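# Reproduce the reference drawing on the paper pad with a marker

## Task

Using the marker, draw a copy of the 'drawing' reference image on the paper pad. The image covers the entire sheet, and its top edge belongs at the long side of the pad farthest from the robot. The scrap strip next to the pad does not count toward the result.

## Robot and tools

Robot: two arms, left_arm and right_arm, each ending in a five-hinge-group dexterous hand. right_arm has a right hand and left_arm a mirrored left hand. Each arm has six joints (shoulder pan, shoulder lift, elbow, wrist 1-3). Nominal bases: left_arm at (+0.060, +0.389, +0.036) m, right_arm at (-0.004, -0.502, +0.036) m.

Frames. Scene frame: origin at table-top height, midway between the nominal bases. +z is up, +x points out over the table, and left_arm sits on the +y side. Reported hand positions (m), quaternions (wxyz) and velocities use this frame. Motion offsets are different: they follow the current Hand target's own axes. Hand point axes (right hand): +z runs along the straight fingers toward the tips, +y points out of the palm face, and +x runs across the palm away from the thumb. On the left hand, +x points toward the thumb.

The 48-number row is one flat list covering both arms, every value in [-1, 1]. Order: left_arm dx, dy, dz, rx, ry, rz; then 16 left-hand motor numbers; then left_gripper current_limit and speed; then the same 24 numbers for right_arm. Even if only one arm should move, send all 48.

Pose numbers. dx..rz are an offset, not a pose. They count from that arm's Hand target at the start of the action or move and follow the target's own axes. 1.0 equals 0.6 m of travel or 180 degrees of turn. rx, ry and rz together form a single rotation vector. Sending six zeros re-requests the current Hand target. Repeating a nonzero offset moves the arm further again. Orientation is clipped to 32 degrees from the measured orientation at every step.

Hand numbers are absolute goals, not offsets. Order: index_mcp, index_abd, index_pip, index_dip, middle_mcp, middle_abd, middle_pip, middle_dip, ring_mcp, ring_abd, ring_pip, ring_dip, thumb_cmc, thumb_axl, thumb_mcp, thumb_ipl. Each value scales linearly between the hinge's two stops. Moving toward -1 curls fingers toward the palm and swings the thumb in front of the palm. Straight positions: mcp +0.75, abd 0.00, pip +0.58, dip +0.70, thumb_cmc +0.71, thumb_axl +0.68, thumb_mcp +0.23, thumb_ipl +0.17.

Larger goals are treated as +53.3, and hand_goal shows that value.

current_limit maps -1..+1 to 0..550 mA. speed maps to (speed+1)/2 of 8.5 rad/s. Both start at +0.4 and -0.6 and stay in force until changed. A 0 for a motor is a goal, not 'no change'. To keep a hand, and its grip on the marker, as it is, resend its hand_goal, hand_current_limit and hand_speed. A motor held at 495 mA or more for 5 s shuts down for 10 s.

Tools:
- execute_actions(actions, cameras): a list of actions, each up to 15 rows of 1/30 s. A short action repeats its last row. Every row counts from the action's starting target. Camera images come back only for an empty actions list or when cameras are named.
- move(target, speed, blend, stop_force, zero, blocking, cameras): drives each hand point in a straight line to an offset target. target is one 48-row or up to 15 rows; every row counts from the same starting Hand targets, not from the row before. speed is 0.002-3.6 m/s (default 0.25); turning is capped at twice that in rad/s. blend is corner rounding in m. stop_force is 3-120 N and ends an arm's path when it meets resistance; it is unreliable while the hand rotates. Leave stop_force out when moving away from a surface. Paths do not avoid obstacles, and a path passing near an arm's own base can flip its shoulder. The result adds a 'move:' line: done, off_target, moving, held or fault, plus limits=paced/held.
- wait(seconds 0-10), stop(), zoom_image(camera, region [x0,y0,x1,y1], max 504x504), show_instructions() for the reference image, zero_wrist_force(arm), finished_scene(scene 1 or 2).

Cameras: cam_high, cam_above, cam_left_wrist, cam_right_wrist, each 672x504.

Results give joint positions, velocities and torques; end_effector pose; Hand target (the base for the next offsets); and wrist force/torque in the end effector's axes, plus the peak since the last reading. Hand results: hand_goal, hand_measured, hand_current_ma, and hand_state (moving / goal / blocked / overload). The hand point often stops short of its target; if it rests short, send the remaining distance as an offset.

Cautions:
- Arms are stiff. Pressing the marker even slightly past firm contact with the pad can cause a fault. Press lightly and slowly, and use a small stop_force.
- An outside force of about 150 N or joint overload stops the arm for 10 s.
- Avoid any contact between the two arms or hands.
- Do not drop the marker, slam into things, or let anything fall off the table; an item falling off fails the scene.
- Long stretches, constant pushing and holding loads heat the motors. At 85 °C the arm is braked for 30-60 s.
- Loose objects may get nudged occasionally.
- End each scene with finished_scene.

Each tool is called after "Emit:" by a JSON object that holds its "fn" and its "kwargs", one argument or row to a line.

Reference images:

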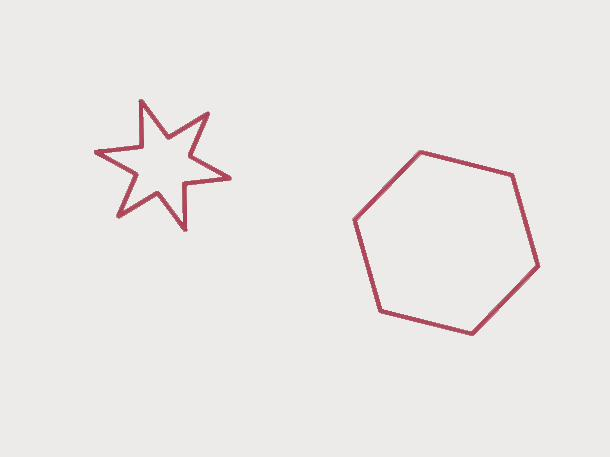

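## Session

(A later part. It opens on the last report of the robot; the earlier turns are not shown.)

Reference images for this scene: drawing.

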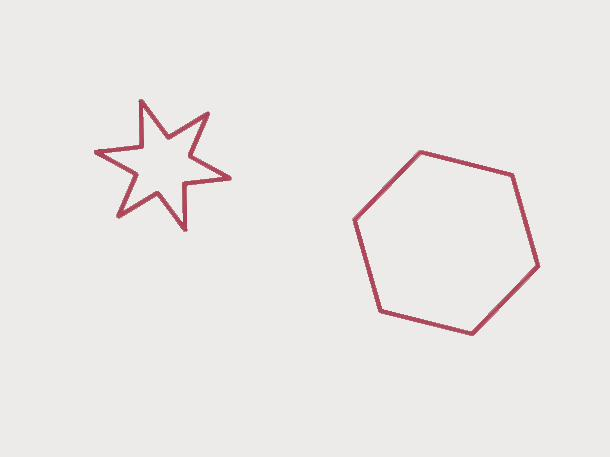

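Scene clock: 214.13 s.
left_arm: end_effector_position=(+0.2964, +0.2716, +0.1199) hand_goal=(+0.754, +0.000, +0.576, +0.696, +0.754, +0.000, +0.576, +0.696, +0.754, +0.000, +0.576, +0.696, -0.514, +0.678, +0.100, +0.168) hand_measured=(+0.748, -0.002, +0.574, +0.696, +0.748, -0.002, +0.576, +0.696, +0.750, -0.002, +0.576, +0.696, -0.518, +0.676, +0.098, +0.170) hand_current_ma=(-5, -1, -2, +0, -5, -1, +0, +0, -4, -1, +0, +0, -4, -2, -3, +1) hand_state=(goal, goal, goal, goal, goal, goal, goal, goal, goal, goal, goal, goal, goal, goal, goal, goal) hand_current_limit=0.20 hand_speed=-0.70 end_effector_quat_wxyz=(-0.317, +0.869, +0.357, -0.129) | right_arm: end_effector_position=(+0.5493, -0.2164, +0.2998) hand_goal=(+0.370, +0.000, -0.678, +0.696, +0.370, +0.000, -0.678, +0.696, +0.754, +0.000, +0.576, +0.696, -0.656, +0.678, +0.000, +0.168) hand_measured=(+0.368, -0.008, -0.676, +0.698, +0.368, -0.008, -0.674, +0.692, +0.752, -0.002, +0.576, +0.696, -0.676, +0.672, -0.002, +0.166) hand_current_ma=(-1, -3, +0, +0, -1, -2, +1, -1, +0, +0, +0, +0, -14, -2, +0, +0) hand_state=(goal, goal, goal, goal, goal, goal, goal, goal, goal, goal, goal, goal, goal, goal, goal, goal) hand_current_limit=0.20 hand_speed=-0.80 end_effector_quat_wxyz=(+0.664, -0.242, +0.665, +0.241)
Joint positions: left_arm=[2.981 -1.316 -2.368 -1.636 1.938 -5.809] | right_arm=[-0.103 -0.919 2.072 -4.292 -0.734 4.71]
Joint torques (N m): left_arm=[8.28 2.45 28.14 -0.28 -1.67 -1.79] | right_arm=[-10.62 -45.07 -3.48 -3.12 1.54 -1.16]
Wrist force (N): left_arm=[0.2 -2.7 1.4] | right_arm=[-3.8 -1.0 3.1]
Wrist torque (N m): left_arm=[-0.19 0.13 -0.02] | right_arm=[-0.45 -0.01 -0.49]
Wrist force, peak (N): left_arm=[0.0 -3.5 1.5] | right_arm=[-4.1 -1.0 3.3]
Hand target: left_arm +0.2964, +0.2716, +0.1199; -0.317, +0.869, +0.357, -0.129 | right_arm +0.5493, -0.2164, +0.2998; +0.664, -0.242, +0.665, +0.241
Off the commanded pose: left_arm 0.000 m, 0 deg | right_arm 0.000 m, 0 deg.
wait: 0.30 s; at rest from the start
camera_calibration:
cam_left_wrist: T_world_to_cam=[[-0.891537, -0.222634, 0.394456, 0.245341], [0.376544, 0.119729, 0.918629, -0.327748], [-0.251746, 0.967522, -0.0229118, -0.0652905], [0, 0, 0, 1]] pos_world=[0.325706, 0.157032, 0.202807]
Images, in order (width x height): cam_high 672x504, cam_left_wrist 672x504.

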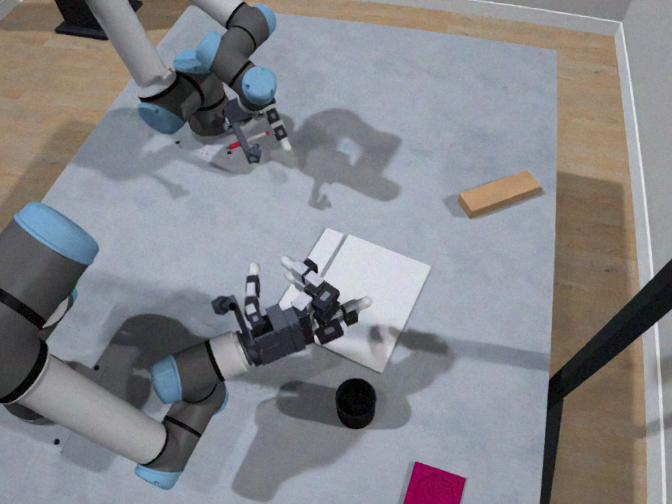

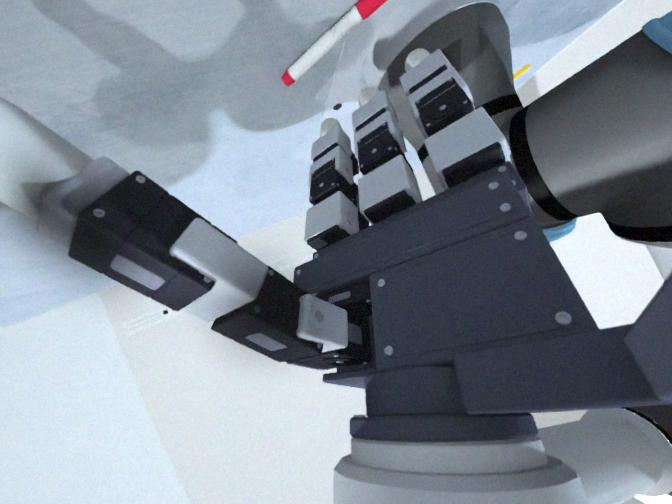

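Emit:
{"fn": "move", "kwargs": {
  "target": [
    [-0.0017,0.0057,0.1042,0,0.01107,0.01319,0.754,0,0.576,0.696,0.754,0,0.576,0.696,-0.068,0,-0.2,-0.61,-0.514,0.678,0.1,0.168,0.2,-0.7,0,0,0,0,0,0,0.37,0,-0.679,0.696,0.37,0,-0.679,0.696,0.754,0,0.576,0.696,-0.656,0.678,0,0.168,0.2,-0.8],
    [-0.0017,0.0272,0.1297,0,0.01107,0.01319,0.754,0,0.576,0.696,0.754,0,0.576,0.696,-0.068,0,-0.2,-0.61,-0.514,0.678,0.1,0.168,0.2,-0.7,0,0,0,0,0,0,0.37,0,-0.679,0.696,0.37,0,-0.679,0.696,0.754,0,0.576,0.696,-0.656,0.678,0,0.168,0.2,-0.8]
  ],
  "speed": [0.1,0.04],
  "cameras": ["cam_left_wrist","cam_high"]
}}

Emit:
{"fn": "zoom_image", "kwargs": {
  "camera": "cam_left_wrist",
  "region": [200, 0, 560, 240]
}}

Scene clock: 220.13 s.
left_arm: end_effector_position=(+0.2693, +0.2977, +0.0499) hand_goal=(+0.754, +0.000, +0.576, +0.696, +0.754, +0.000, +0.576, +0.696, -0.068, +0.000, -0.200, -0.610, -0.514, +0.678, +0.100, +0.168) hand_measured=(+0.748, -0.002, +0.574, +0.696, +0.748, -0.002, +0.576, +0.696, -0.060, -0.002, -0.192, -0.608, -0.518, +0.676, +0.098, +0.170) hand_current_ma=(-5, -1, -2, +0, -5, -1, +0, +0, +10, -1, +8, +2, -3, -2, -3, +1) hand_state=(goal, goal, goal, goal, goal, goal, goal, goal, goal, goal, goal, goal, goal, goal, goal, goal) hand_current_limit=0.20 hand_speed=-0.70 end_effector_quat_wxyz=(-0.320, +0.879, +0.333, -0.121) | right_arm: end_effector_position=(+0.5493, -0.2164, +0.2998) hand_goal=(+0.370, +0.000, -0.678, +0.696, +0.370, +0.000, -0.678, +0.696, +0.754, +0.000, +0.576, +0.696, -0.656, +0.678, +0.000, +0.168) hand_measured=(+0.368, -0.008, -0.676, +0.698, +0.368, -0.008, -0.674, +0.692, +0.752, -0.002, +0.576, +0.696, -0.676, +0.672, -0.002, +0.166) hand_current_ma=(-1, -3, +0, +0, -1, -2, +1, -1, +0, +0, +0, +0, -14, -2, +0, +0) hand_state=(goal, goal, goal, goal, goal, goal, goal, goal, goal, goal, goal, goal, goal, goal, goal, goal) hand_current_limit=0.20 hand_speed=-0.80 end_effector_quat_wxyz=(+0.664, -0.242, +0.665, +0.241)
Joint positions: left_arm=[3.045 -1.354 -2.582 -1.344 2.004 -5.703] | right_arm=[-0.103 -0.919 2.072 -4.292 -0.734 4.71]
Joint torques (N m): left_arm=[8.71 0.88 9.48 2.51 2.94 1.59] | right_arm=[-11.52 -45.27 -3.82 -2.62 1.88 -1.26]
Wrist force (N): left_arm=[0.4 -2.8 1.3] | right_arm=[-3.8 -0.8 3.2]
Wrist torque (N m): left_arm=[-0.12 0.10 -0.10] | right_arm=[-0.44 -0.01 -0.49]
Wrist force, peak (N): left_arm=[0.2 -3.6 1.4] | right_arm=[-4.1 -1.0 3.4]
Hand target: left_arm +0.2694, +0.2977, +0.0498; -0.320, +0.879, +0.333, -0.121 | right_arm +0.5493, -0.2164, +0.2998; +0.664, -0.242, +0.665, +0.241
Off the commanded pose: left_arm 0.000 m, 0 deg | right_arm 0.000 m, 0 deg.
move: done
camera_calibration:
cam_left_wrist: T_world_to_cam=[[-0.902237, -0.17411, 0.39453, 0.243196], [0.382538, 0.0992156, 0.918597, -0.251829], [-0.199081, 0.979715, -0.0229121, -0.116736], [0, 0, 0, 1]] pos_world=[0.292515, 0.181697, 0.132707]
Images, in order (width x height): cam_high 672x504, cam_left_wrist 672x504.

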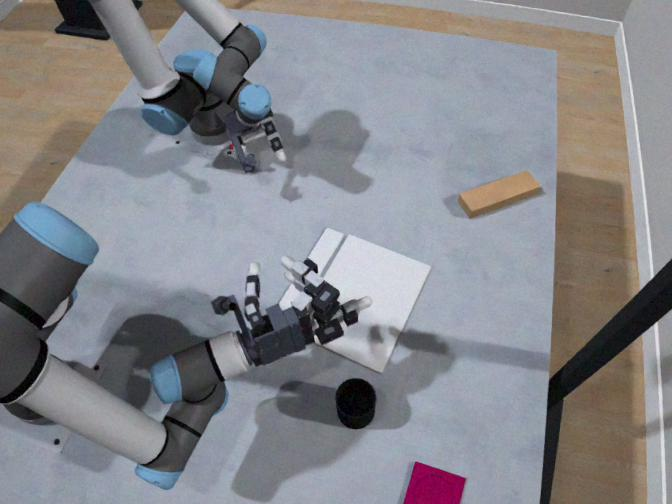

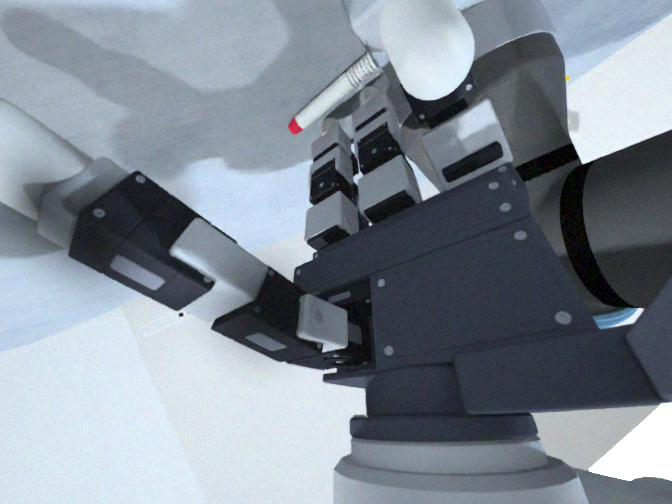

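Scaled by 1.400.

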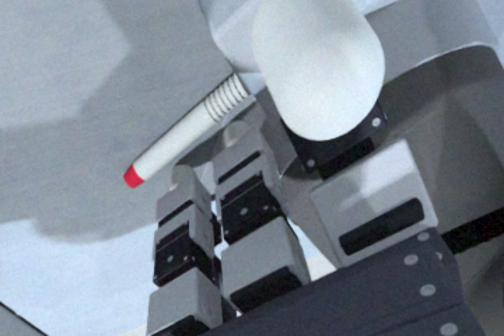

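Emit:
{"fn": "move", "kwargs": {
  "target": [0,0.1532,-0.1286,0,0,0,0.754,0,0.576,0.696,0.754,0,0.576,0.696,-0.068,0,-0.2,-0.61,-0.514,0.678,0.1,0.168,0.2,-0.7,0,0,0,0,0,0,0.37,0,-0.679,0.696,0.37,0,-0.679,0.696,0.754,0,0.576,0.696,-0.656,0.678,0,0.168,0.2,-0.8],
  "speed": 0.03,
  "cameras": ["cam_left_wrist","cam_high"]
}}

Emit:
{"fn": "zoom_image", "kwargs": {
  "camera": "cam_high",
  "region": [120, 60, 400, 260]
}}

Scene clock: 225.53 s.
left_arm: end_effector_position=(+0.3488, +0.2079, +0.0498) hand_goal=(+0.754, +0.000, +0.576, +0.696, +0.754, +0.000, +0.576, +0.696, -0.068, +0.000, -0.200, -0.610, -0.514, +0.678, +0.100, +0.168) hand_measured=(+0.748, -0.002, +0.574, +0.696, +0.748, -0.002, +0.576, +0.696, -0.060, -0.002, -0.192, -0.608, -0.518, +0.676, +0.098, +0.170) hand_current_ma=(-5, -1, -2, +0, -5, -1, +0, +0, +10, -1, +8, +2, -3, -2, -3, +1) hand_state=(goal, goal, goal, goal, goal, goal, goal, goal, goal, goal, goal, goal, goal, goal, goal, goal) hand_current_limit=0.20 hand_speed=-0.70 end_effector_quat_wxyz=(-0.320, +0.879, +0.333, -0.121) | right_arm: end_effector_position=(+0.5493, -0.2164, +0.2998) hand_goal=(+0.370, +0.000, -0.678, +0.696, +0.370, +0.000, -0.678, +0.696, +0.754, +0.000, +0.576, +0.696, -0.656, +0.678, +0.000, +0.168) hand_measured=(+0.368, -0.008, -0.676, +0.698, +0.368, -0.008, -0.674, +0.692, +0.752, -0.002, +0.576, +0.696, -0.676, +0.672, -0.002, +0.166) hand_current_ma=(-1, -3, +0, +0, -1, -2, +1, -1, +0, +0, +0, +0, -14, -2, +0, +0) hand_state=(goal, goal, goal, goal, goal, goal, goal, goal, goal, goal, goal, goal, goal, goal, goal, goal) hand_current_limit=0.20 hand_speed=-0.80 end_effector_quat_wxyz=(+0.664, -0.242, +0.665, +0.241)
Joint positions: left_arm=[2.838 -1.669 -2.276 -1.402 1.887 -5.886] | right_arm=[-0.103 -0.919 2.072 -4.292 -0.734 4.71]
Joint torques (N m): left_arm=[-9.35 13.68 25.37 -0.07 -1.71 -1.65] | right_arm=[-11.49 -45.06 -3.27 -2.56 1.75 -0.89]
Wrist force (N): left_arm=[0.3 -3.5 1.4] | right_arm=[-3.7 -0.9 3.4]
Wrist torque (N m): left_arm=[-0.22 0.11 0.01] | right_arm=[-0.47 -0.05 -0.48]
Wrist force, peak (N): left_arm=[0.3 -3.6 1.4] | right_arm=[-4.1 -0.9 3.3]
Hand target: left_arm +0.3489, +0.2079, +0.0498; -0.320, +0.879, +0.333, -0.121 | right_arm +0.5493, -0.2164, +0.2998; +0.664, -0.242, +0.665, +0.241
Off the commanded pose: left_arm 0.000 m, 0 deg | right_arm 0.000 m, 0 deg.
move: done
camera_calibration:
cam_left_wrist: T_world_to_cam=[[-0.902237, -0.17411, 0.39453, 0.299238], [0.382538, 0.0992156, 0.918597, -0.273201], [-0.199081, 0.979715, -0.0229121, -0.012953], [0, 0, 0, 1]] pos_world=[0.371915, 0.0918966, 0.132607]
Images, in order (width x height): cam_high 672x504, cam_left_wrist 672x504.

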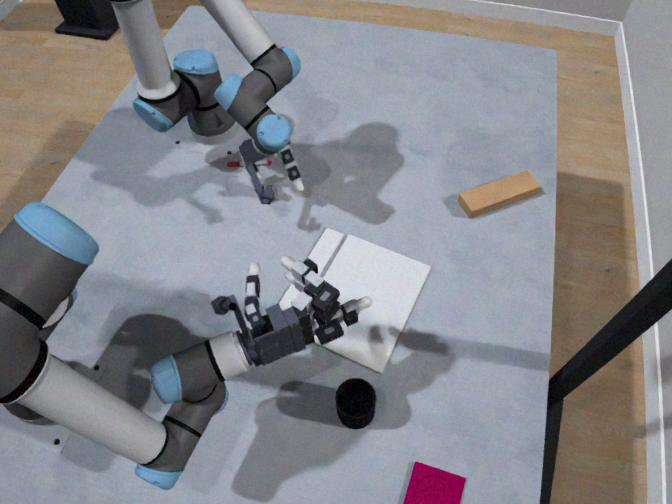

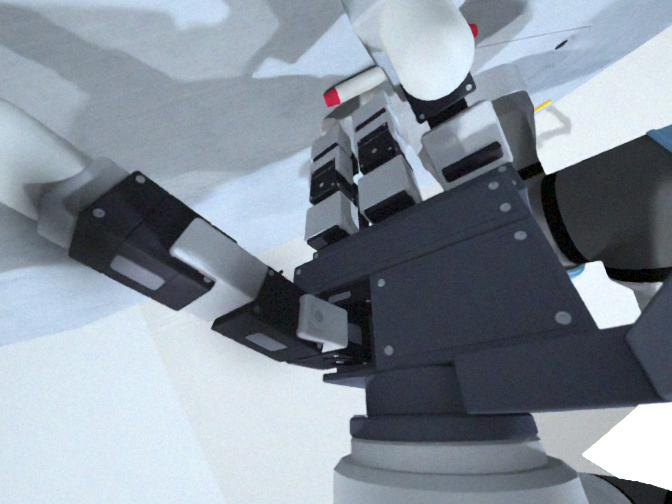

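Scaled by 1.800.

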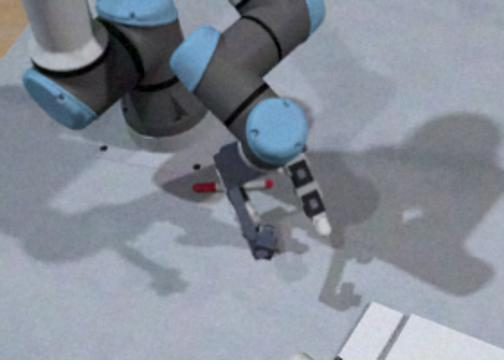

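Emit:
{"fn": "move", "kwargs": {
  "target": [
    [0,-0.0536,-0.0638,0,0,0,0.754,0,0.576,0.696,0.754,0,0.576,0.696,-0.068,0,-0.2,-0.61,-0.514,0.678,0.1,0.168,0.2,-0.7,0,0,0,0,0,0,0.37,0,-0.679,0.696,0.37,0,-0.679,0.696,0.754,0,0.576,0.696,-0.656,0.678,0,0.168,0.2,-0.8],
    [-0.1293,-0.087,-0.0357,0,0.0868,0.1034,0.754,0,0.576,0.696,0.754,0,0.576,0.696,0.754,0,0.576,0.696,-0.514,0.678,0.1,0.168,0.2,-0.6,0,0,0,0,0,0,0.37,0,-0.679,0.696,0.37,0,-0.679,0.696,0.754,0,0.576,0.696,-0.656,0.678,0,0.168,0.2,-0.8]
  ],
  "speed": 0.15,
  "cameras": ["cam_left_wrist","cam_high"]
}}

Emit:
{"fn": "zoom_image", "kwargs": {
  "camera": "cam_left_wrist",
  "region": [200, 0, 560, 240]
}}

Scene clock: 233.33 s.
left_arm: end_effector_position=(+0.2734, +0.1760, +0.0997) hand_goal=(+0.754, +0.000, +0.576, +0.696, +0.754, +0.000, +0.576, +0.696, +0.754, +0.000, +0.576, +0.696, -0.514, +0.678, +0.100, +0.168) hand_measured=(+0.748, -0.002, +0.574, +0.696, +0.748, -0.002, +0.576, +0.696, +0.740, -0.002, +0.570, +0.694, -0.518, +0.676, +0.098, +0.170) hand_current_ma=(-5, -1, -2, +0, -6, -1, +0, +0, -21, -1, -5, -2, -3, -2, -3, +1) hand_state=(goal, goal, goal, goal, goal, goal, goal, goal, goal, goal, goal, goal, goal, goal, goal, goal) hand_current_limit=0.20 hand_speed=-0.60 end_effector_quat_wxyz=(-0.339, +0.929, +0.141, -0.051) | right_arm: end_effector_position=(+0.5493, -0.2164, +0.2998) hand_goal=(+0.370, +0.000, -0.678, +0.696, +0.370, +0.000, -0.678, +0.696, +0.754, +0.000, +0.576, +0.696, -0.656, +0.678, +0.000, +0.168) hand_measured=(+0.368, -0.008, -0.676, +0.698, +0.368, -0.008, -0.674, +0.692, +0.752, -0.002, +0.576, +0.696, -0.676, +0.672, -0.002, +0.166) hand_current_ma=(-1, -3, +0, +0, -1, -2, +1, -1, +0, +0, +0, +0, -14, -2, +0, +0) hand_state=(goal, goal, goal, goal, goal, goal, goal, goal, goal, goal, goal, goal, goal, goal, goal, goal) hand_current_limit=0.20 hand_speed=-0.80 end_effector_quat_wxyz=(+0.664, -0.242, +0.665, +0.241)
Joint positions: left_arm=[2.606 -1.446 -2.342 -1.498 1.996 -5.716] | right_arm=[-0.103 -0.919 2.072 -4.292 -0.734 4.71]
Joint torques (N m): left_arm=[-8.51 20.11 10.56 2.45 2.74 1.52] | right_arm=[-11.14 -44.53 -3.14 -2.52 1.46 -0.92]
Wrist force (N): left_arm=[0.0 -3.0 1.3] | right_arm=[-3.7 -1.1 3.0]
Wrist torque (N m): left_arm=[-0.20 0.15 -0.11] | right_arm=[-0.45 -0.03 -0.48]
Wrist force, peak (N): left_arm=[0.2 -3.4 1.7] | right_arm=[-4.3 -0.7 3.3]
Hand target: left_arm +0.2734, +0.1760, +0.0997; -0.339, +0.929, +0.141, -0.051 | right_arm +0.5493, -0.2164, +0.2998; +0.664, -0.242, +0.665, +0.241
Off the commanded pose: left_arm 0.000 m, 0 deg | right_arm 0.000 m, 0 deg.
move: done
camera_calibration:
cam_left_wrist: T_world_to_cam=[[-0.893796, 0.212424, 0.394975, 0.135607], [0.389845, -0.067359, 0.918414, -0.259737], [0.221698, 0.974853, -0.0226074, -0.109741], [0, 0, 0, 1]] pos_world=[0.246792, 0.0606799, 0.182504]
Images, in order (width x height): cam_high 672x504, cam_left_wrist 672x504.

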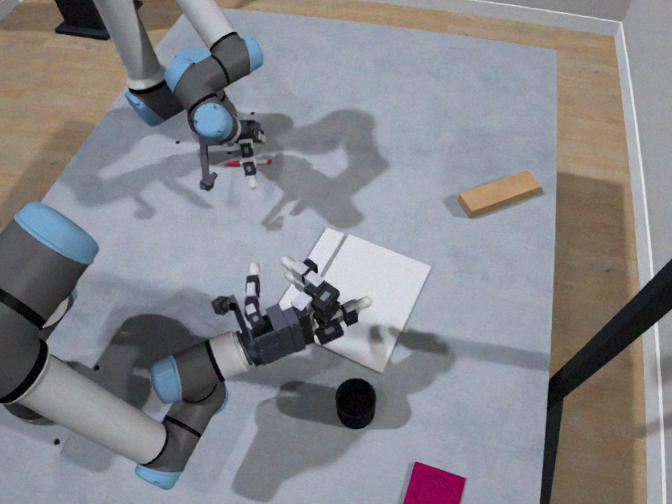

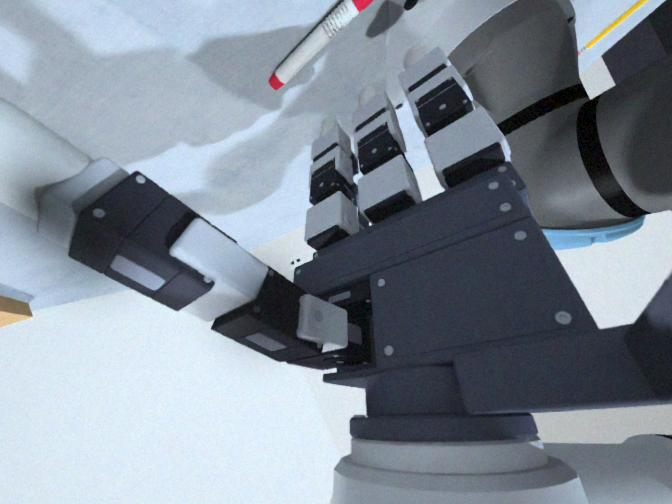

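Scaled by 1.400.

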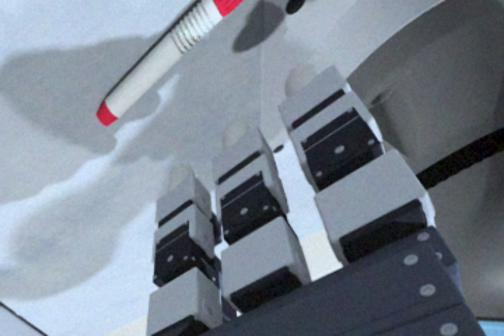

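Emit:
{"fn": "move", "kwargs": {
  "target": [
    [0,0.0543,0.0647,0,0,0,0.754,0,0.576,0.696,0.754,0,0.576,0.696,0.754,0,0.576,0.696,-0.514,0.678,0.1,0.168,0.2,-0.6,0,0,0,0,0,0,0.37,0,-0.679,0.696,0.37,0,-0.679,0.696,0.754,0,0.576,0.696,-0.656,0.678,0,0.168,0.2,-0.8],
    [0,0.182,-0.0425,0,0,0,0.754,0,0.576,0.696,0.754,0,0.576,0.696,0.754,0,0.576,0.696,-0.514,0.678,0.1,0.168,0.2,-0.6,0,0,0,0,0,0,0.37,0,-0.679,0.696,0.37,0,-0.679,0.696,0.754,0,0.576,0.696,-0.656,0.678,0,0.168,0.2,-0.8]
  ],
  "speed": [0.08,0.03],
  "cameras": ["cam_left_wrist","cam_high"]
}}

Emit:
{"fn": "zoom_image", "kwargs": {
  "camera": "cam_left_wrist",
  "region": [200, 0, 560, 240]
}}

Scene clock: 240.07 s.
left_arm: end_effector_position=(+0.3030, +0.0806, +0.0489) hand_goal=(+0.754, +0.000, +0.576, +0.696, +0.754, +0.000, +0.576, +0.696, +0.754, +0.000, +0.576, +0.696, -0.514, +0.678, +0.100, +0.168) hand_measured=(+0.748, -0.002, +0.574, +0.696, +0.748, -0.002, +0.576, +0.696, +0.746, -0.002, +0.574, +0.694, -0.518, +0.676, +0.098, +0.170) hand_current_ma=(-5, -1, -2, +0, -6, -1, +0, +0, -10, -1, -1, -1, -3, -2, -3, +1) hand_state=(goal, goal, goal, goal, goal, goal, goal, goal, goal, goal, goal, goal, goal, goal, goal, goal) hand_current_limit=0.20 hand_speed=-0.60 end_effector_quat_wxyz=(-0.339, +0.929, +0.141, -0.051) | right_arm: end_effector_position=(+0.5493, -0.2164, +0.2998) hand_goal=(+0.370, +0.000, -0.678, +0.696, +0.370, +0.000, -0.678, +0.696, +0.754, +0.000, +0.576, +0.696, -0.656, +0.678, +0.000, +0.168) hand_measured=(+0.368, -0.008, -0.676, +0.698, +0.368, -0.008, -0.674, +0.692, +0.752, -0.002, +0.576, +0.696, -0.676, +0.672, -0.002, +0.166) hand_current_ma=(-1, -3, +0, +0, -1, -2, +1, -1, +0, +0, +0, +0, -14, -2, +0, +0) hand_state=(goal, goal, goal, goal, goal, goal, goal, goal, goal, goal, goal, goal, goal, goal, goal, goal) hand_current_limit=0.20 hand_speed=-0.80 end_effector_quat_wxyz=(+0.664, -0.242, +0.665, +0.241)
Joint positions: left_arm=[2.459 -1.776 -2.151 -1.408 1.913 -5.847] | right_arm=[-0.103 -0.919 2.072 -4.292 -0.734 4.71]
Joint torques (N m): left_arm=[-9.49 19.63 26.76 -0.24 -1.69 -1.59] | right_arm=[-10.13 -45.18 -4.56 -2.72 1.66 -0.94]
Wrist force (N): left_arm=[0.3 -3.6 1.3] | right_arm=[-3.8 -0.9 3.1]
Wrist torque (N m): left_arm=[-0.24 0.11 0.02] | right_arm=[-0.44 -0.01 -0.49]
Wrist force, peak (N): left_arm=[0.1 -3.9 1.2] | right_arm=[-4.0 -0.8 3.5]
Hand target: left_arm +0.3030, +0.0805, +0.0489; -0.339, +0.929, +0.141, -0.051 | right_arm +0.5493, -0.2164, +0.2998; +0.664, -0.242, +0.665, +0.241
Off the commanded pose: left_arm 0.000 m, 0 deg | right_arm 0.000 m, 0 deg.
move: done
camera_calibration:
cam_left_wrist: T_world_to_cam=[[-0.893811, 0.212427, 0.394939, 0.202402], [0.38981, -0.0673502, 0.918429, -0.231039], [0.221698, 0.974853, -0.0226078, -0.024451], [0, 0, 0, 1]] pos_world=[0.276391, -0.0347201, 0.131704]
Images, in order (width x height): cam_high 672x504, cam_left_wrist 672x504.

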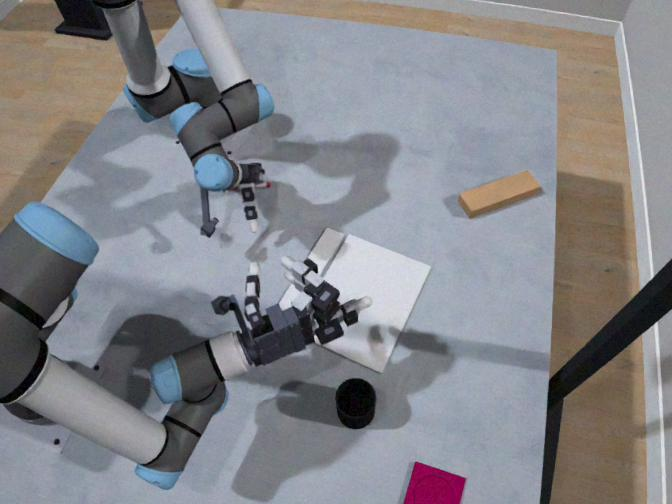

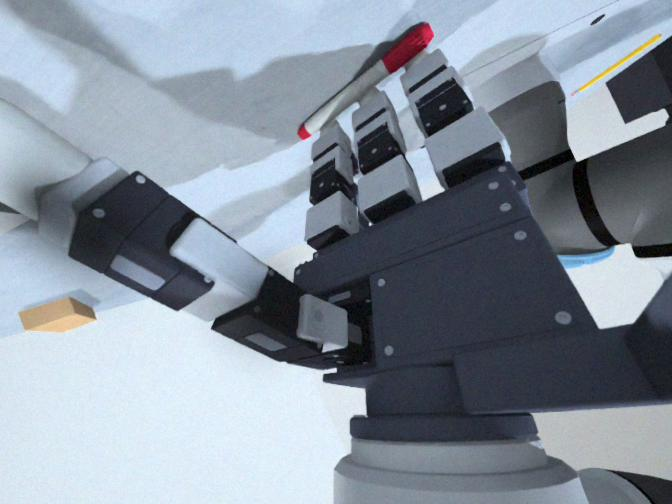

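Scaled by 1.400.

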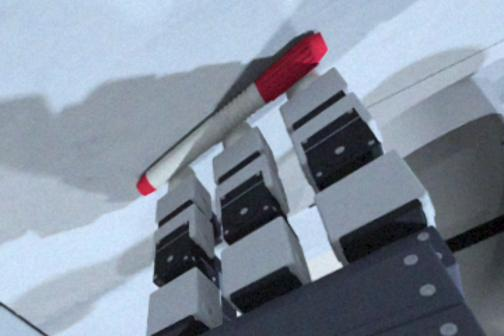

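Emit:
{"fn": "move", "kwargs": {
  "target": [
    [0,-0.0761,-0.0907,0,0,0,0.754,0,0.576,0.696,0.754,0,0.576,0.696,0.754,0,0.576,0.696,-0.514,0.678,0.1,0.168,0.2,-0.6,0,0,0,0,0,0,0.37,0,-0.679,0.696,0.37,0,-0.679,0.696,0.754,0,0.576,0.696,-0.656,0.678,0,0.168,0.2,-0.8],
    [0,-0.0761,-0.0917,0,0,0,0.37,0,-0.679,0.696,0.37,0,-0.679,0.696,-0.068,0,-0.2,-0.61,-0.657,0.678,0.0,0.168,0.2,-0.6,0,0,0,0,0,0,0.37,0,-0.679,0.696,0.37,0,-0.679,0.696,0.754,0,0.576,0.696,-0.656,0.678,0,0.168,0.2,-0.8],
    [-0.0967,-0.2255,0.1323,0.1111,-0.0068,-0.0057,0.37,0,-0.679,0.696,0.37,0,-0.679,0.696,-0.068,0,-0.2,-0.61,-0.657,0.678,0.0,0.168,0.2,-0.6,0,0,0,0,0,0,0.37,0,-0.679,0.696,0.37,0,-0.679,0.696,0.754,0,0.576,0.696,-0.656,0.678,0,0.168,0.2,-0.8]
  ],
  "speed": 0.15,
  "cameras": ["cam_left_wrist","cam_high"]
}}

Emit:
{"fn": "zoom_image", "kwargs": {
  "camera": "cam_left_wrist",
  "region": [0, 0, 360, 240]
}}

Scene clock: 249.03 s.
left_arm: end_effector_position=(+0.2020, +0.2109, +0.0752) hand_goal=(+0.370, +0.000, -0.678, +0.696, +0.370, +0.000, -0.678, +0.696, -0.068, +0.000, -0.200, -0.610, -0.656, +0.678, +0.000, +0.168) hand_measured=(+0.370, -0.002, -0.672, +0.696, +0.370, -0.002, -0.670, +0.696, -0.064, -0.002, -0.194, -0.608, -0.652, +0.676, +0.000, +0.170) hand_current_ma=(+0, -1, +6, +0, +0, -1, +7, +0, +3, -1, +7, +2, +2, -2, +0, +1) hand_state=(goal, goal, goal, goal, goal, goal, goal, goal, goal, goal, goal, goal, goal, goal, goal, goal) hand_current_limit=0.20 hand_speed=-0.60 end_effector_quat_wxyz=(-0.494, +0.854, +0.142, -0.081) | right_arm: end_effector_position=(+0.5493, -0.2164, +0.2998) hand_goal=(+0.370, +0.000, -0.678, +0.696, +0.370, +0.000, -0.678, +0.696, +0.754, +0.000, +0.576, +0.696, -0.656, +0.678, +0.000, +0.168) hand_measured=(+0.368, -0.008, -0.676, +0.698, +0.368, -0.008, -0.674, +0.692, +0.752, -0.002, +0.576, +0.696, -0.676, +0.672, -0.002, +0.166) hand_current_ma=(-1, -3, +0, +0, -1, -2, +1, -1, +0, +0, +0, +0, -14, -2, +0, +0) hand_state=(goal, goal, goal, goal, goal, goal, goal, goal, goal, goal, goal, goal, goal, goal, goal, goal) hand_current_limit=0.20 hand_speed=-0.80 end_effector_quat_wxyz=(+0.664, -0.242, +0.665, +0.241)
Joint positions: left_arm=[2.447 -1.612 -2.312 -1.776 2.006 -6.013] | right_arm=[-0.103 -0.919 2.072 -4.292 -0.734 4.71]
Joint torques (N m): left_arm=[9.25 25.27 9.08 -1.21 2.79 -1.62] | right_arm=[-11.31 -45.49 -3.87 -2.65 1.71 -1.01]
Wrist force (N): left_arm=[-0.2 -3.3 1.9] | right_arm=[-3.7 -0.8 3.2]
Wrist torque (N m): left_arm=[-0.15 0.16 -0.06] | right_arm=[-0.44 -0.02 -0.49]
Wrist force, peak (N): left_arm=[-0.1 -3.7 2.8] | right_arm=[-4.2 -0.6 3.4]
Hand target: left_arm +0.2018, +0.2110, +0.0752; -0.494, +0.854, +0.142, -0.081 | right_arm +0.5493, -0.2164, +0.2998; +0.664, -0.242, +0.665, +0.241
Off the commanded pose: left_arm 0.000 m, 0 deg | right_arm 0.000 m, 0 deg.
move: done
camera_calibration:
cam_left_wrist: T_world_to_cam=[[-0.846862, 0.0329915, 0.530789, 0.0921365], [0.489187, -0.343196, 0.801819, -0.160236], [0.208618, 0.938684, 0.2745, -0.14051], [0, 0, 0, 1]] pos_world=[0.185725, 0.0738623, 0.118145]
Images, in order (width x height): cam_high 672x504, cam_left_wrist 672x504.

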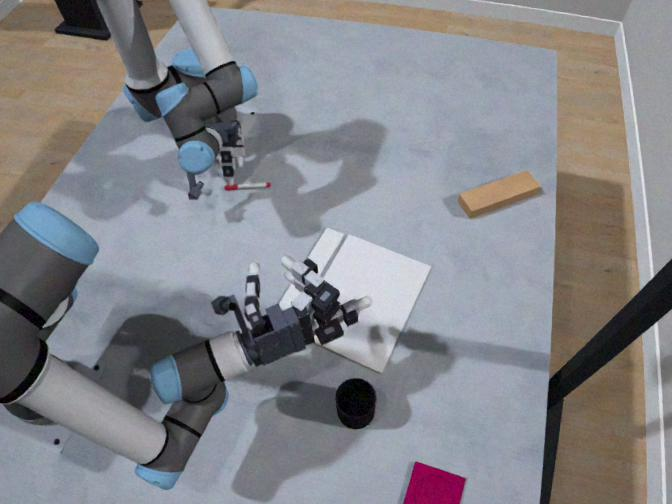

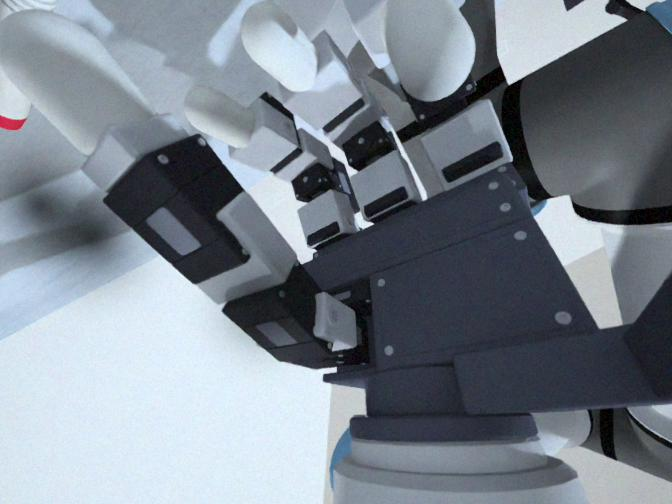

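Scaled by 1.400.

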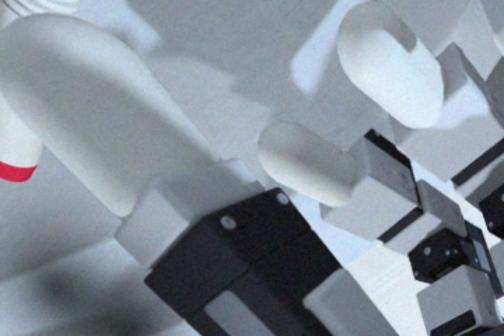

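Emit:
{"fn": "move", "kwargs": {
  "target": [0.0067,0.0592,0.0342,0,0,0,0.37,0,-0.679,0.696,0.37,0,-0.679,0.696,-0.068,0,-0.2,-0.61,-0.657,0.678,0.0,0.168,0.2,-0.6,0,0,0,0,0,0,0.37,0,-0.679,0.696,0.37,0,-0.679,0.696,0.754,0,0.576,0.696,-0.656,0.678,0,0.168,0.2,-0.8],
  "speed": 0.08,
  "stop_force": 5,
  "cameras": ["cam_left_wrist","cam_high"]
}}

Emit:
{"fn": "zoom_image", "kwargs": {
  "camera": "cam_left_wrist",
  "region": [0, 0, 360, 240]
}}

Scene clock: 255.03 s.
left_arm: end_effector_position=(+0.2057, +0.2124, +0.0342) hand_goal=(+0.370, +0.000, -0.678, +0.696, +0.370, +0.000, -0.678, +0.696, -0.068, +0.000, -0.200, -0.610, -0.656, +0.678, +0.000, +0.168) hand_measured=(+0.370, -0.002, -0.672, +0.696, +0.370, -0.002, -0.670, +0.696, -0.064, -0.002, -0.194, -0.608, -0.652, +0.676, +0.000, +0.170) hand_current_ma=(+0, -1, +6, +0, +0, -1, +7, +0, +3, -1, +7, +2, +2, -2, +0, +1) hand_state=(goal, goal, goal, goal, goal, goal, goal, goal, goal, goal, goal, goal, goal, goal, goal, goal) hand_current_limit=0.20 hand_speed=-0.60 end_effector_quat_wxyz=(-0.494, +0.854, +0.142, -0.081) | right_arm: end_effector_position=(+0.5493, -0.2164, +0.2998) hand_goal=(+0.370, +0.000, -0.678, +0.696, +0.370, +0.000, -0.678, +0.696, +0.754, +0.000, +0.576, +0.696, -0.656, +0.678, +0.000, +0.168) hand_measured=(+0.368, -0.008, -0.676, +0.698, +0.368, -0.008, -0.674, +0.692, +0.752, -0.002, +0.576, +0.696, -0.676, +0.672, -0.002, +0.166) hand_current_ma=(-1, -3, +0, +0, -1, -2, +1, -1, +0, +0, +0, +0, -14, -2, +0, +0) hand_state=(goal, goal, goal, goal, goal, goal, goal, goal, goal, goal, goal, goal, goal, goal, goal, goal) hand_current_limit=0.20 hand_speed=-0.80 end_effector_quat_wxyz=(+0.664, -0.242, +0.665, +0.241)
Joint positions: left_arm=[2.457 -1.714 -2.355 -1.629 2.015 -6.007] | right_arm=[-0.103 -0.919 2.072 -4.292 -0.734 4.71]
Joint torques (N m): left_arm=[9.68 13.47 5.53 1.27 2.84 1.62] | right_arm=[-12.05 -43.39 -5.19 -2.28 1.33 -0.78]
Wrist force (N): left_arm=[0.2 -3.3 1.8] | right_arm=[-3.8 -0.7 3.3]
Wrist torque (N m): left_arm=[-0.16 0.11 -0.13] | right_arm=[-0.43 -0.02 -0.49]
Wrist force, peak (N): left_arm=[0.0 -3.9 1.8] | right_arm=[-4.2 -0.7 3.4]
Hand target: left_arm +0.2057, +0.2124, +0.0342; -0.494, +0.854, +0.142, -0.081 | right_arm +0.5493, -0.2164, +0.2998; +0.664, -0.242, +0.665, +0.241
Off the commanded pose: left_arm 0.000 m, 0 deg | right_arm 0.000 m, 0 deg.
move: done
camera_calibration:
cam_left_wrist: T_world_to_cam=[[-0.846796, 0.0327755, 0.530906, 0.117029], [0.489299, -0.343462, 0.801636, -0.128528], [0.20862, 0.938595, 0.274805, -0.131518], [0, 0, 0, 1]] pos_world=[0.189425, 0.0754623, 0.0770433]
Images, in order (width x height): cam_high 672x504, cam_left_wrist 672x504.

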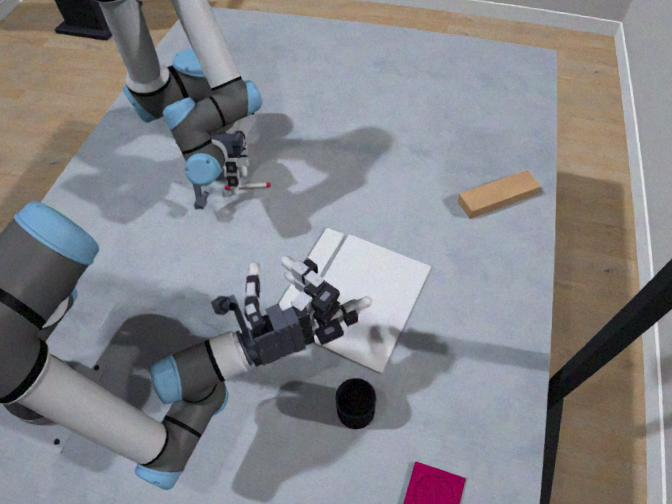

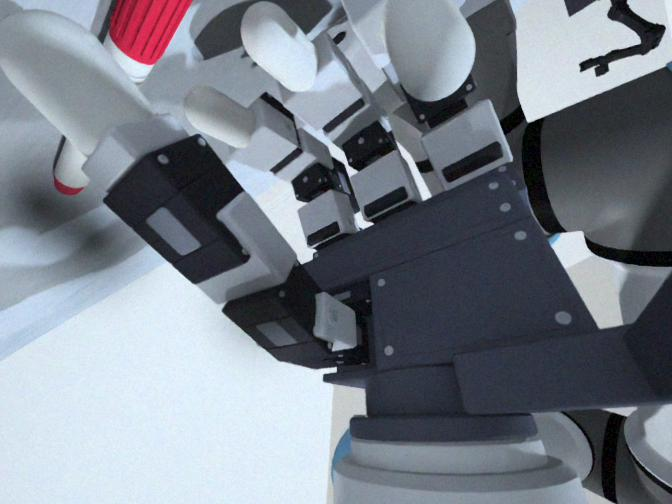

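Scaled by 1.400.

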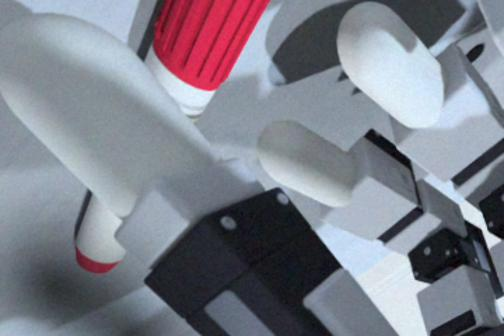

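Emit:
{"fn": "move", "kwargs": {
  "target": [
    [0.0192,0,0,0,0,0,0.37,0,-0.679,0.696,0.37,0,-0.679,0.696,-0.068,0,-0.2,-0.61,-0.657,0.678,0.0,0.168,0.2,-0.6,0,0,0,0,0,0,0.37,0,-0.679,0.696,0.37,0,-0.679,0.696,0.754,0,0.576,0.696,-0.656,0.678,0,0.168,0.2,-0.8],
    [0.0192,0.0111,0.0064,0,0,0,0.37,0,-0.679,0.696,0.37,0,-0.679,0.696,-0.068,0,-0.2,-0.61,-0.657,0.678,0.0,0.168,0.2,-0.6,0,0,0,0,0,0,0.37,0,-0.679,0.696,0.37,0,-0.679,0.696,0.754,0,0.576,0.696,-0.656,0.678,0,0.168,0.2,-0.8]
  ],
  "speed": 0.03,
  "stop_force": 4,
  "cameras": ["cam_left_wrist"]
}}

Emit:
{"fn": "zoom_image", "kwargs": {
  "camera": "cam_left_wrist",
  "region": [0, 0, 360, 240]
}}

Scene clock: 259.07 s.
left_arm: end_effector_position=(+0.2166, +0.2161, +0.0265) hand_goal=(+0.370, +0.000, -0.678, +0.696, +0.370, +0.000, -0.678, +0.696, -0.068, +0.000, -0.200, -0.610, -0.656, +0.678, +0.000, +0.168) hand_measured=(+0.370, -0.002, -0.672, +0.696, +0.370, -0.002, -0.670, +0.696, -0.064, -0.002, -0.194, -0.608, -0.652, +0.676, +0.000, +0.170) hand_current_ma=(+0, -1, +6, +0, +0, -1, +7, +0, +2, -1, +7, +2, +2, -2, +0, +1) hand_state=(goal, goal, goal, goal, goal, goal, goal, goal, goal, goal, goal, goal, goal, goal, goal, goal) hand_current_limit=0.20 hand_speed=-0.60 end_effector_quat_wxyz=(-0.494, +0.854, +0.142, -0.081) | right_arm: end_effector_position=(+0.5493, -0.2164, +0.2998) hand_goal=(+0.370, +0.000, -0.678, +0.696, +0.370, +0.000, -0.678, +0.696, +0.754, +0.000, +0.576, +0.696, -0.656, +0.678, +0.000, +0.168) hand_measured=(+0.368, -0.008, -0.676, +0.698, +0.368, -0.008, -0.674, +0.692, +0.752, -0.002, +0.576, +0.696, -0.676, +0.672, -0.002, +0.166) hand_current_ma=(-1, -3, +0, +0, -1, -2, +1, -1, +0, +0, +0, +0, -14, -2, +0, +0) hand_state=(goal, goal, goal, goal, goal, goal, goal, goal, goal, goal, goal, goal, goal, goal, goal, goal) hand_current_limit=0.20 hand_speed=-0.80 end_effector_quat_wxyz=(+0.664, -0.242, +0.665, +0.241)
Joint positions: left_arm=[2.485 -1.738 -2.359 -1.593 2.038 -5.989] | right_arm=[-0.103 -0.919 2.072 -4.292 -0.734 4.71]
Joint torques (N m): left_arm=[9.65 14.18 5.76 1.32 2.81 1.46] | right_arm=[-11.3 -44.02 -4.36 -2.48 1.58 -0.76]
Wrist force (N): left_arm=[-0.1 -3.7 2.0] | right_arm=[-3.8 -0.9 3.2]
Wrist torque (N m): left_arm=[-0.23 0.14 -0.15] | right_arm=[-0.45 -0.01 -0.50]
Wrist force, peak (N): left_arm=[0.1 -3.6 2.4] | right_arm=[-4.1 -1.3 3.3]
Hand target: left_arm +0.2166, +0.2161, +0.0265; -0.494, +0.854, +0.142, -0.081 | right_arm +0.5493, -0.2164, +0.2998; +0.664, -0.242, +0.665, +0.241
Off the commanded pose: left_arm 0.000 m, 0 deg | right_arm 0.000 m, 0 deg.
move: done
camera_calibration:
cam_left_wrist: T_world_to_cam=[[-0.846796, 0.0327755, 0.530906, 0.130225], [0.489299, -0.343462, 0.801636, -0.126418], [0.20862, 0.938595, 0.274805, -0.135149], [0, 0, 0, 1]] pos_world=[0.200325, 0.0791623, 0.0693433]
Images, in order (width x height): cam_left_wrist 672x504.

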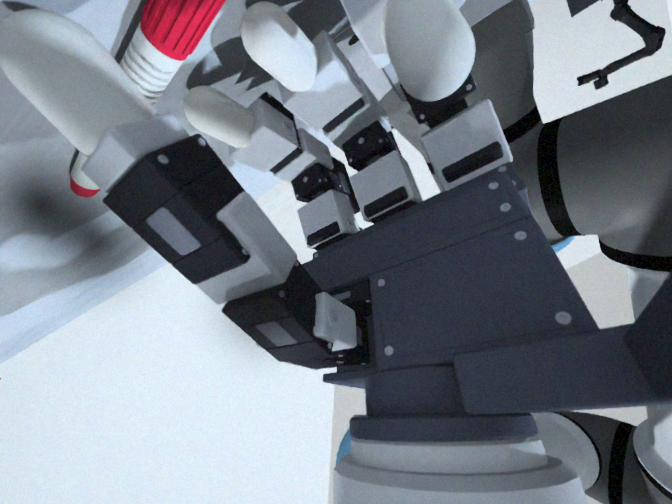

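Scaled by 1.400.

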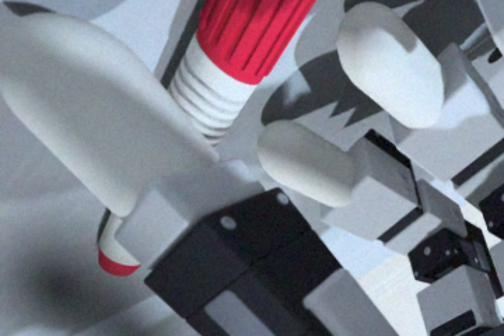

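Emit:
{"fn": "move", "kwargs": {
  "target": [
    [-0.0083,0.0017,-0.0029,0,0,0,0.37,0,-0.679,0.696,0.37,0,-0.679,0.696,-0.068,0,-0.2,-0.61,-0.657,0.678,0.0,0.168,0.2,-0.85,0,0,0,0,0,0,0.37,0,-0.679,0.696,0.37,0,-0.679,0.696,0.754,0,0.576,0.696,-0.656,0.678,0,0.168,0.2,-0.8],
    [-0.0083,0.0017,-0.0029,0,0,0,0.26,0,-0.606,0.696,0.26,0,-0.606,0.696,-0.068,0,-0.2,-0.61,-0.657,0.678,-0.1,0.168,0.2,-0.85,0,0,0,0,0,0,0.37,0,-0.679,0.696,0.37,0,-0.679,0.696,0.754,0,0.576,0.696,-0.656,0.678,0,0.168,0.2,-0.8]
  ],
  "speed": 0.03,
  "cameras": ["cam_left_wrist"]
}}

Emit:
{"fn": "zoom_image", "kwargs": {
  "camera": "cam_left_wrist",
  "region": [0, 0, 360, 240]
}}

Scene clock: 262.07 s.
left_arm: end_effector_position=(+0.2125, +0.2126, +0.0265) hand_goal=(+0.260, +0.000, -0.606, +0.696, +0.260, +0.000, -0.606, +0.696, -0.068, +0.000, -0.200, -0.610, -0.656, +0.678, -0.100, +0.168) hand_measured=(+0.260, -0.002, -0.606, +0.696, +0.260, -0.002, -0.606, +0.696, -0.064, -0.002, -0.194, -0.608, -0.652, +0.676, -0.098, +0.170) hand_current_ma=(+0, -1, +0, +0, +0, -1, +0, +0, +2, -1, +7, +2, +2, -2, +2, +1) hand_state=(goal, goal, goal, goal, goal, goal, goal, goal, goal, goal, goal, goal, goal, goal, goal, goal) hand_current_limit=0.20 hand_speed=-0.85 end_effector_quat_wxyz=(-0.494, +0.854, +0.142, -0.081) | right_arm: end_effector_position=(+0.5493, -0.2164, +0.2998) hand_goal=(+0.370, +0.000, -0.678, +0.696, +0.370, +0.000, -0.678, +0.696, +0.754, +0.000, +0.576, +0.696, -0.656, +0.678, +0.000, +0.168) hand_measured=(+0.368, -0.008, -0.676, +0.698, +0.368, -0.008, -0.674, +0.692, +0.752, -0.002, +0.576, +0.696, -0.676, +0.672, -0.002, +0.166) hand_current_ma=(-1, -3, +0, +0, -1, -2, +1, -1, +0, +0, +0, +0, -14, -2, +0, +0) hand_state=(goal, goal, goal, goal, goal, goal, goal, goal, goal, goal, goal, goal, goal, goal, goal, goal) hand_current_limit=0.20 hand_speed=-0.80 end_effector_quat_wxyz=(+0.664, -0.242, +0.665, +0.241)
Joint positions: left_arm=[2.47 -1.741 -2.355 -1.599 2.026 -5.999] | right_arm=[-0.103 -0.919 2.072 -4.292 -0.734 4.71]
Joint torques (N m): left_arm=[-8.58 13.4 20.67 -0.27 -1.58 -1.64] | right_arm=[-11.41 -42.58 -4.42 -2.34 1.57 -0.67]
Wrist force (N): left_arm=[-0.3 -3.7 2.0] | right_arm=[-3.8 -0.8 3.2]
Wrist torque (N m): left_arm=[-0.21 0.16 -0.07] | right_arm=[-0.44 -0.03 -0.49]
Wrist force, peak (N): left_arm=[0.3 -4.2 1.7] | right_arm=[-4.3 -0.8 3.2]
Hand target: left_arm +0.2125, +0.2126, +0.0265; -0.494, +0.854, +0.142, -0.081 | right_arm +0.5493, -0.2164, +0.2998; +0.664, -0.242, +0.665, +0.241
Off the commanded pose: left_arm 0.000 m, 0 deg | right_arm 0.000 m, 0 deg.
move: done
camera_calibration:
cam_left_wrist: T_world_to_cam=[[-0.846796, 0.0327755, 0.530906, 0.126868], [0.489299, -0.343462, 0.801636, -0.125614], [0.20862, 0.938595, 0.274805, -0.131009], [0, 0, 0, 1]] pos_world=[0.196225, 0.0756623, 0.0693433]
Images, in order (width x height): cam_left_wrist 672x504.

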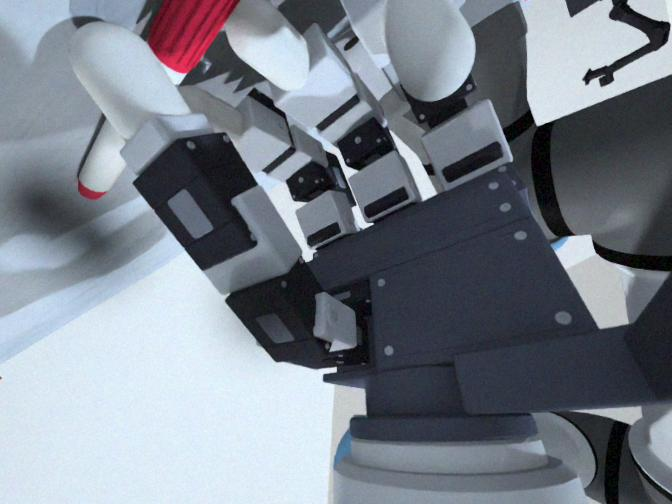

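Scaled by 1.400.

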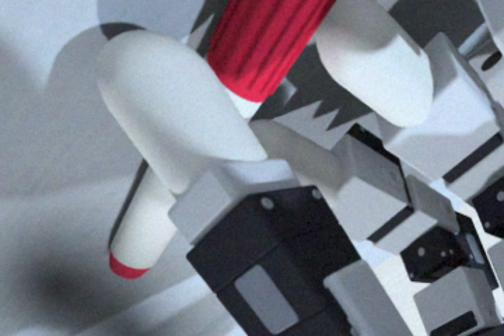

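Emit:
{"fn": "move", "kwargs": {
  "target": [
    [0,0,0,0,0,0,0.164,0,-0.547,0.696,0.164,0,-0.547,0.696,-0.068,0,-0.2,-0.61,-0.657,0.678,-0.112,0.168,0.2,-0.85,0,0,0,0,0,0,0.37,0,-0.679,0.696,0.37,0,-0.679,0.696,0.754,0,0.576,0.696,-0.656,0.678,0,0.168,0.2,-0.8],
    [0,0,0,0,0,0,0.11,0,-0.504,0.696,0.11,0,-0.504,0.696,-0.068,0,-0.2,-0.61,-0.657,0.678,-0.112,0.168,0.2,-0.9,0,0,0,0,0,0,0.37,0,-0.679,0.696,0.37,0,-0.679,0.696,0.754,0,0.576,0.696,-0.656,0.678,0,0.168,0.2,-0.8]
  ],
  "speed": 0.03,
  "cameras": ["cam_left_wrist"]
}}

Emit:
{"fn": "zoom_image", "kwargs": {
  "camera": "cam_left_wrist",
  "region": [0, 0, 360, 240]
}}

Scene clock: 264.00 s.
left_arm: end_effector_position=(+0.2125, +0.2126, +0.0265) hand_goal=(+0.110, +0.000, -0.504, +0.696, +0.110, +0.000, -0.504, +0.696, -0.068, +0.000, -0.200, -0.610, -0.656, +0.678, -0.112, +0.168) hand_measured=(+0.132, -0.002, -0.504, +0.696, +0.130, -0.002, -0.506, +0.696, -0.064, -0.002, -0.194, -0.608, -0.652, +0.678, -0.094, +0.176) hand_current_ma=(+35, -1, +0, +0, +34, -1, -1, +0, +2, -1, +7, +2, +2, +0, +39, +11) hand_state=(blocked, goal, goal, goal, blocked, goal, goal, goal, goal, goal, goal, goal, goal, goal, goal, goal) hand_current_limit=0.20 hand_speed=-0.90 end_effector_quat_wxyz=(-0.494, +0.854, +0.142, -0.081) | right_arm: end_effector_position=(+0.5493, -0.2164, +0.2998) hand_goal=(+0.370, +0.000, -0.678, +0.696, +0.370, +0.000, -0.678, +0.696, +0.754, +0.000, +0.576, +0.696, -0.656, +0.678, +0.000, +0.168) hand_measured=(+0.368, -0.008, -0.676, +0.698, +0.368, -0.008, -0.674, +0.692, +0.752, -0.002, +0.576, +0.696, -0.676, +0.672, -0.002, +0.166) hand_current_ma=(-1, -3, +0, +0, -1, -2, +1, -1, +0, +0, +0, +0, -14, -2, +0, +0) hand_state=(goal, goal, goal, goal, goal, goal, goal, goal, goal, goal, goal, goal, goal, goal, goal, goal) hand_current_limit=0.20 hand_speed=-0.80 end_effector_quat_wxyz=(+0.664, -0.242, +0.665, +0.241)
Joint positions: left_arm=[2.47 -1.741 -2.355 -1.599 2.026 -5.999] | right_arm=[-0.103 -0.919 2.072 -4.292 -0.734 4.71]
Joint torques (N m): left_arm=[-9.56 14.29 20.32 1.36 -1.68 -1.5] | right_arm=[-10.48 -43.37 -4.57 -2.37 1.69 -0.63]
Wrist force (N): left_arm=[0.0 -4.6 1.8] | right_arm=[-3.9 -1.1 3.2]
Wrist torque (N m): left_arm=[-0.22 0.15 -0.06] | right_arm=[-0.48 0.00 -0.52]
Wrist force, peak (N): left_arm=[-0.1 -6.1 1.1] | right_arm=[-4.2 -1.0 3.3]
Hand target: left_arm +0.2125, +0.2126, +0.0265; -0.494, +0.854, +0.142, -0.081 | right_arm +0.5493, -0.2164, +0.2998; +0.664, -0.242, +0.665, +0.241
Off the commanded pose: left_arm 0.000 m, 0 deg | right_arm 0.000 m, 0 deg.
move: done
camera_calibration:
cam_left_wrist: T_world_to_cam=[[-0.846796, 0.0327755, 0.530906, 0.126868], [0.489299, -0.343462, 0.801636, -0.125614], [0.20862, 0.938595, 0.274805, -0.131009], [0, 0, 0, 1]] pos_world=[0.196225, 0.0756623, 0.0693433]
Images, in order (width x height): cam_left_wrist 672x504.

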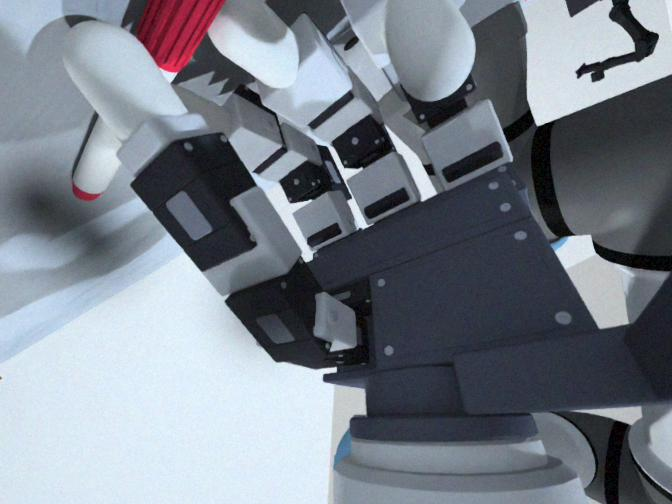

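Scaled by 1.400.

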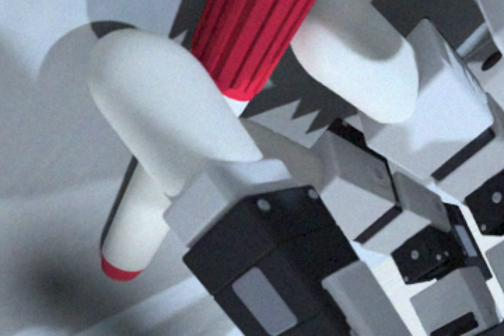

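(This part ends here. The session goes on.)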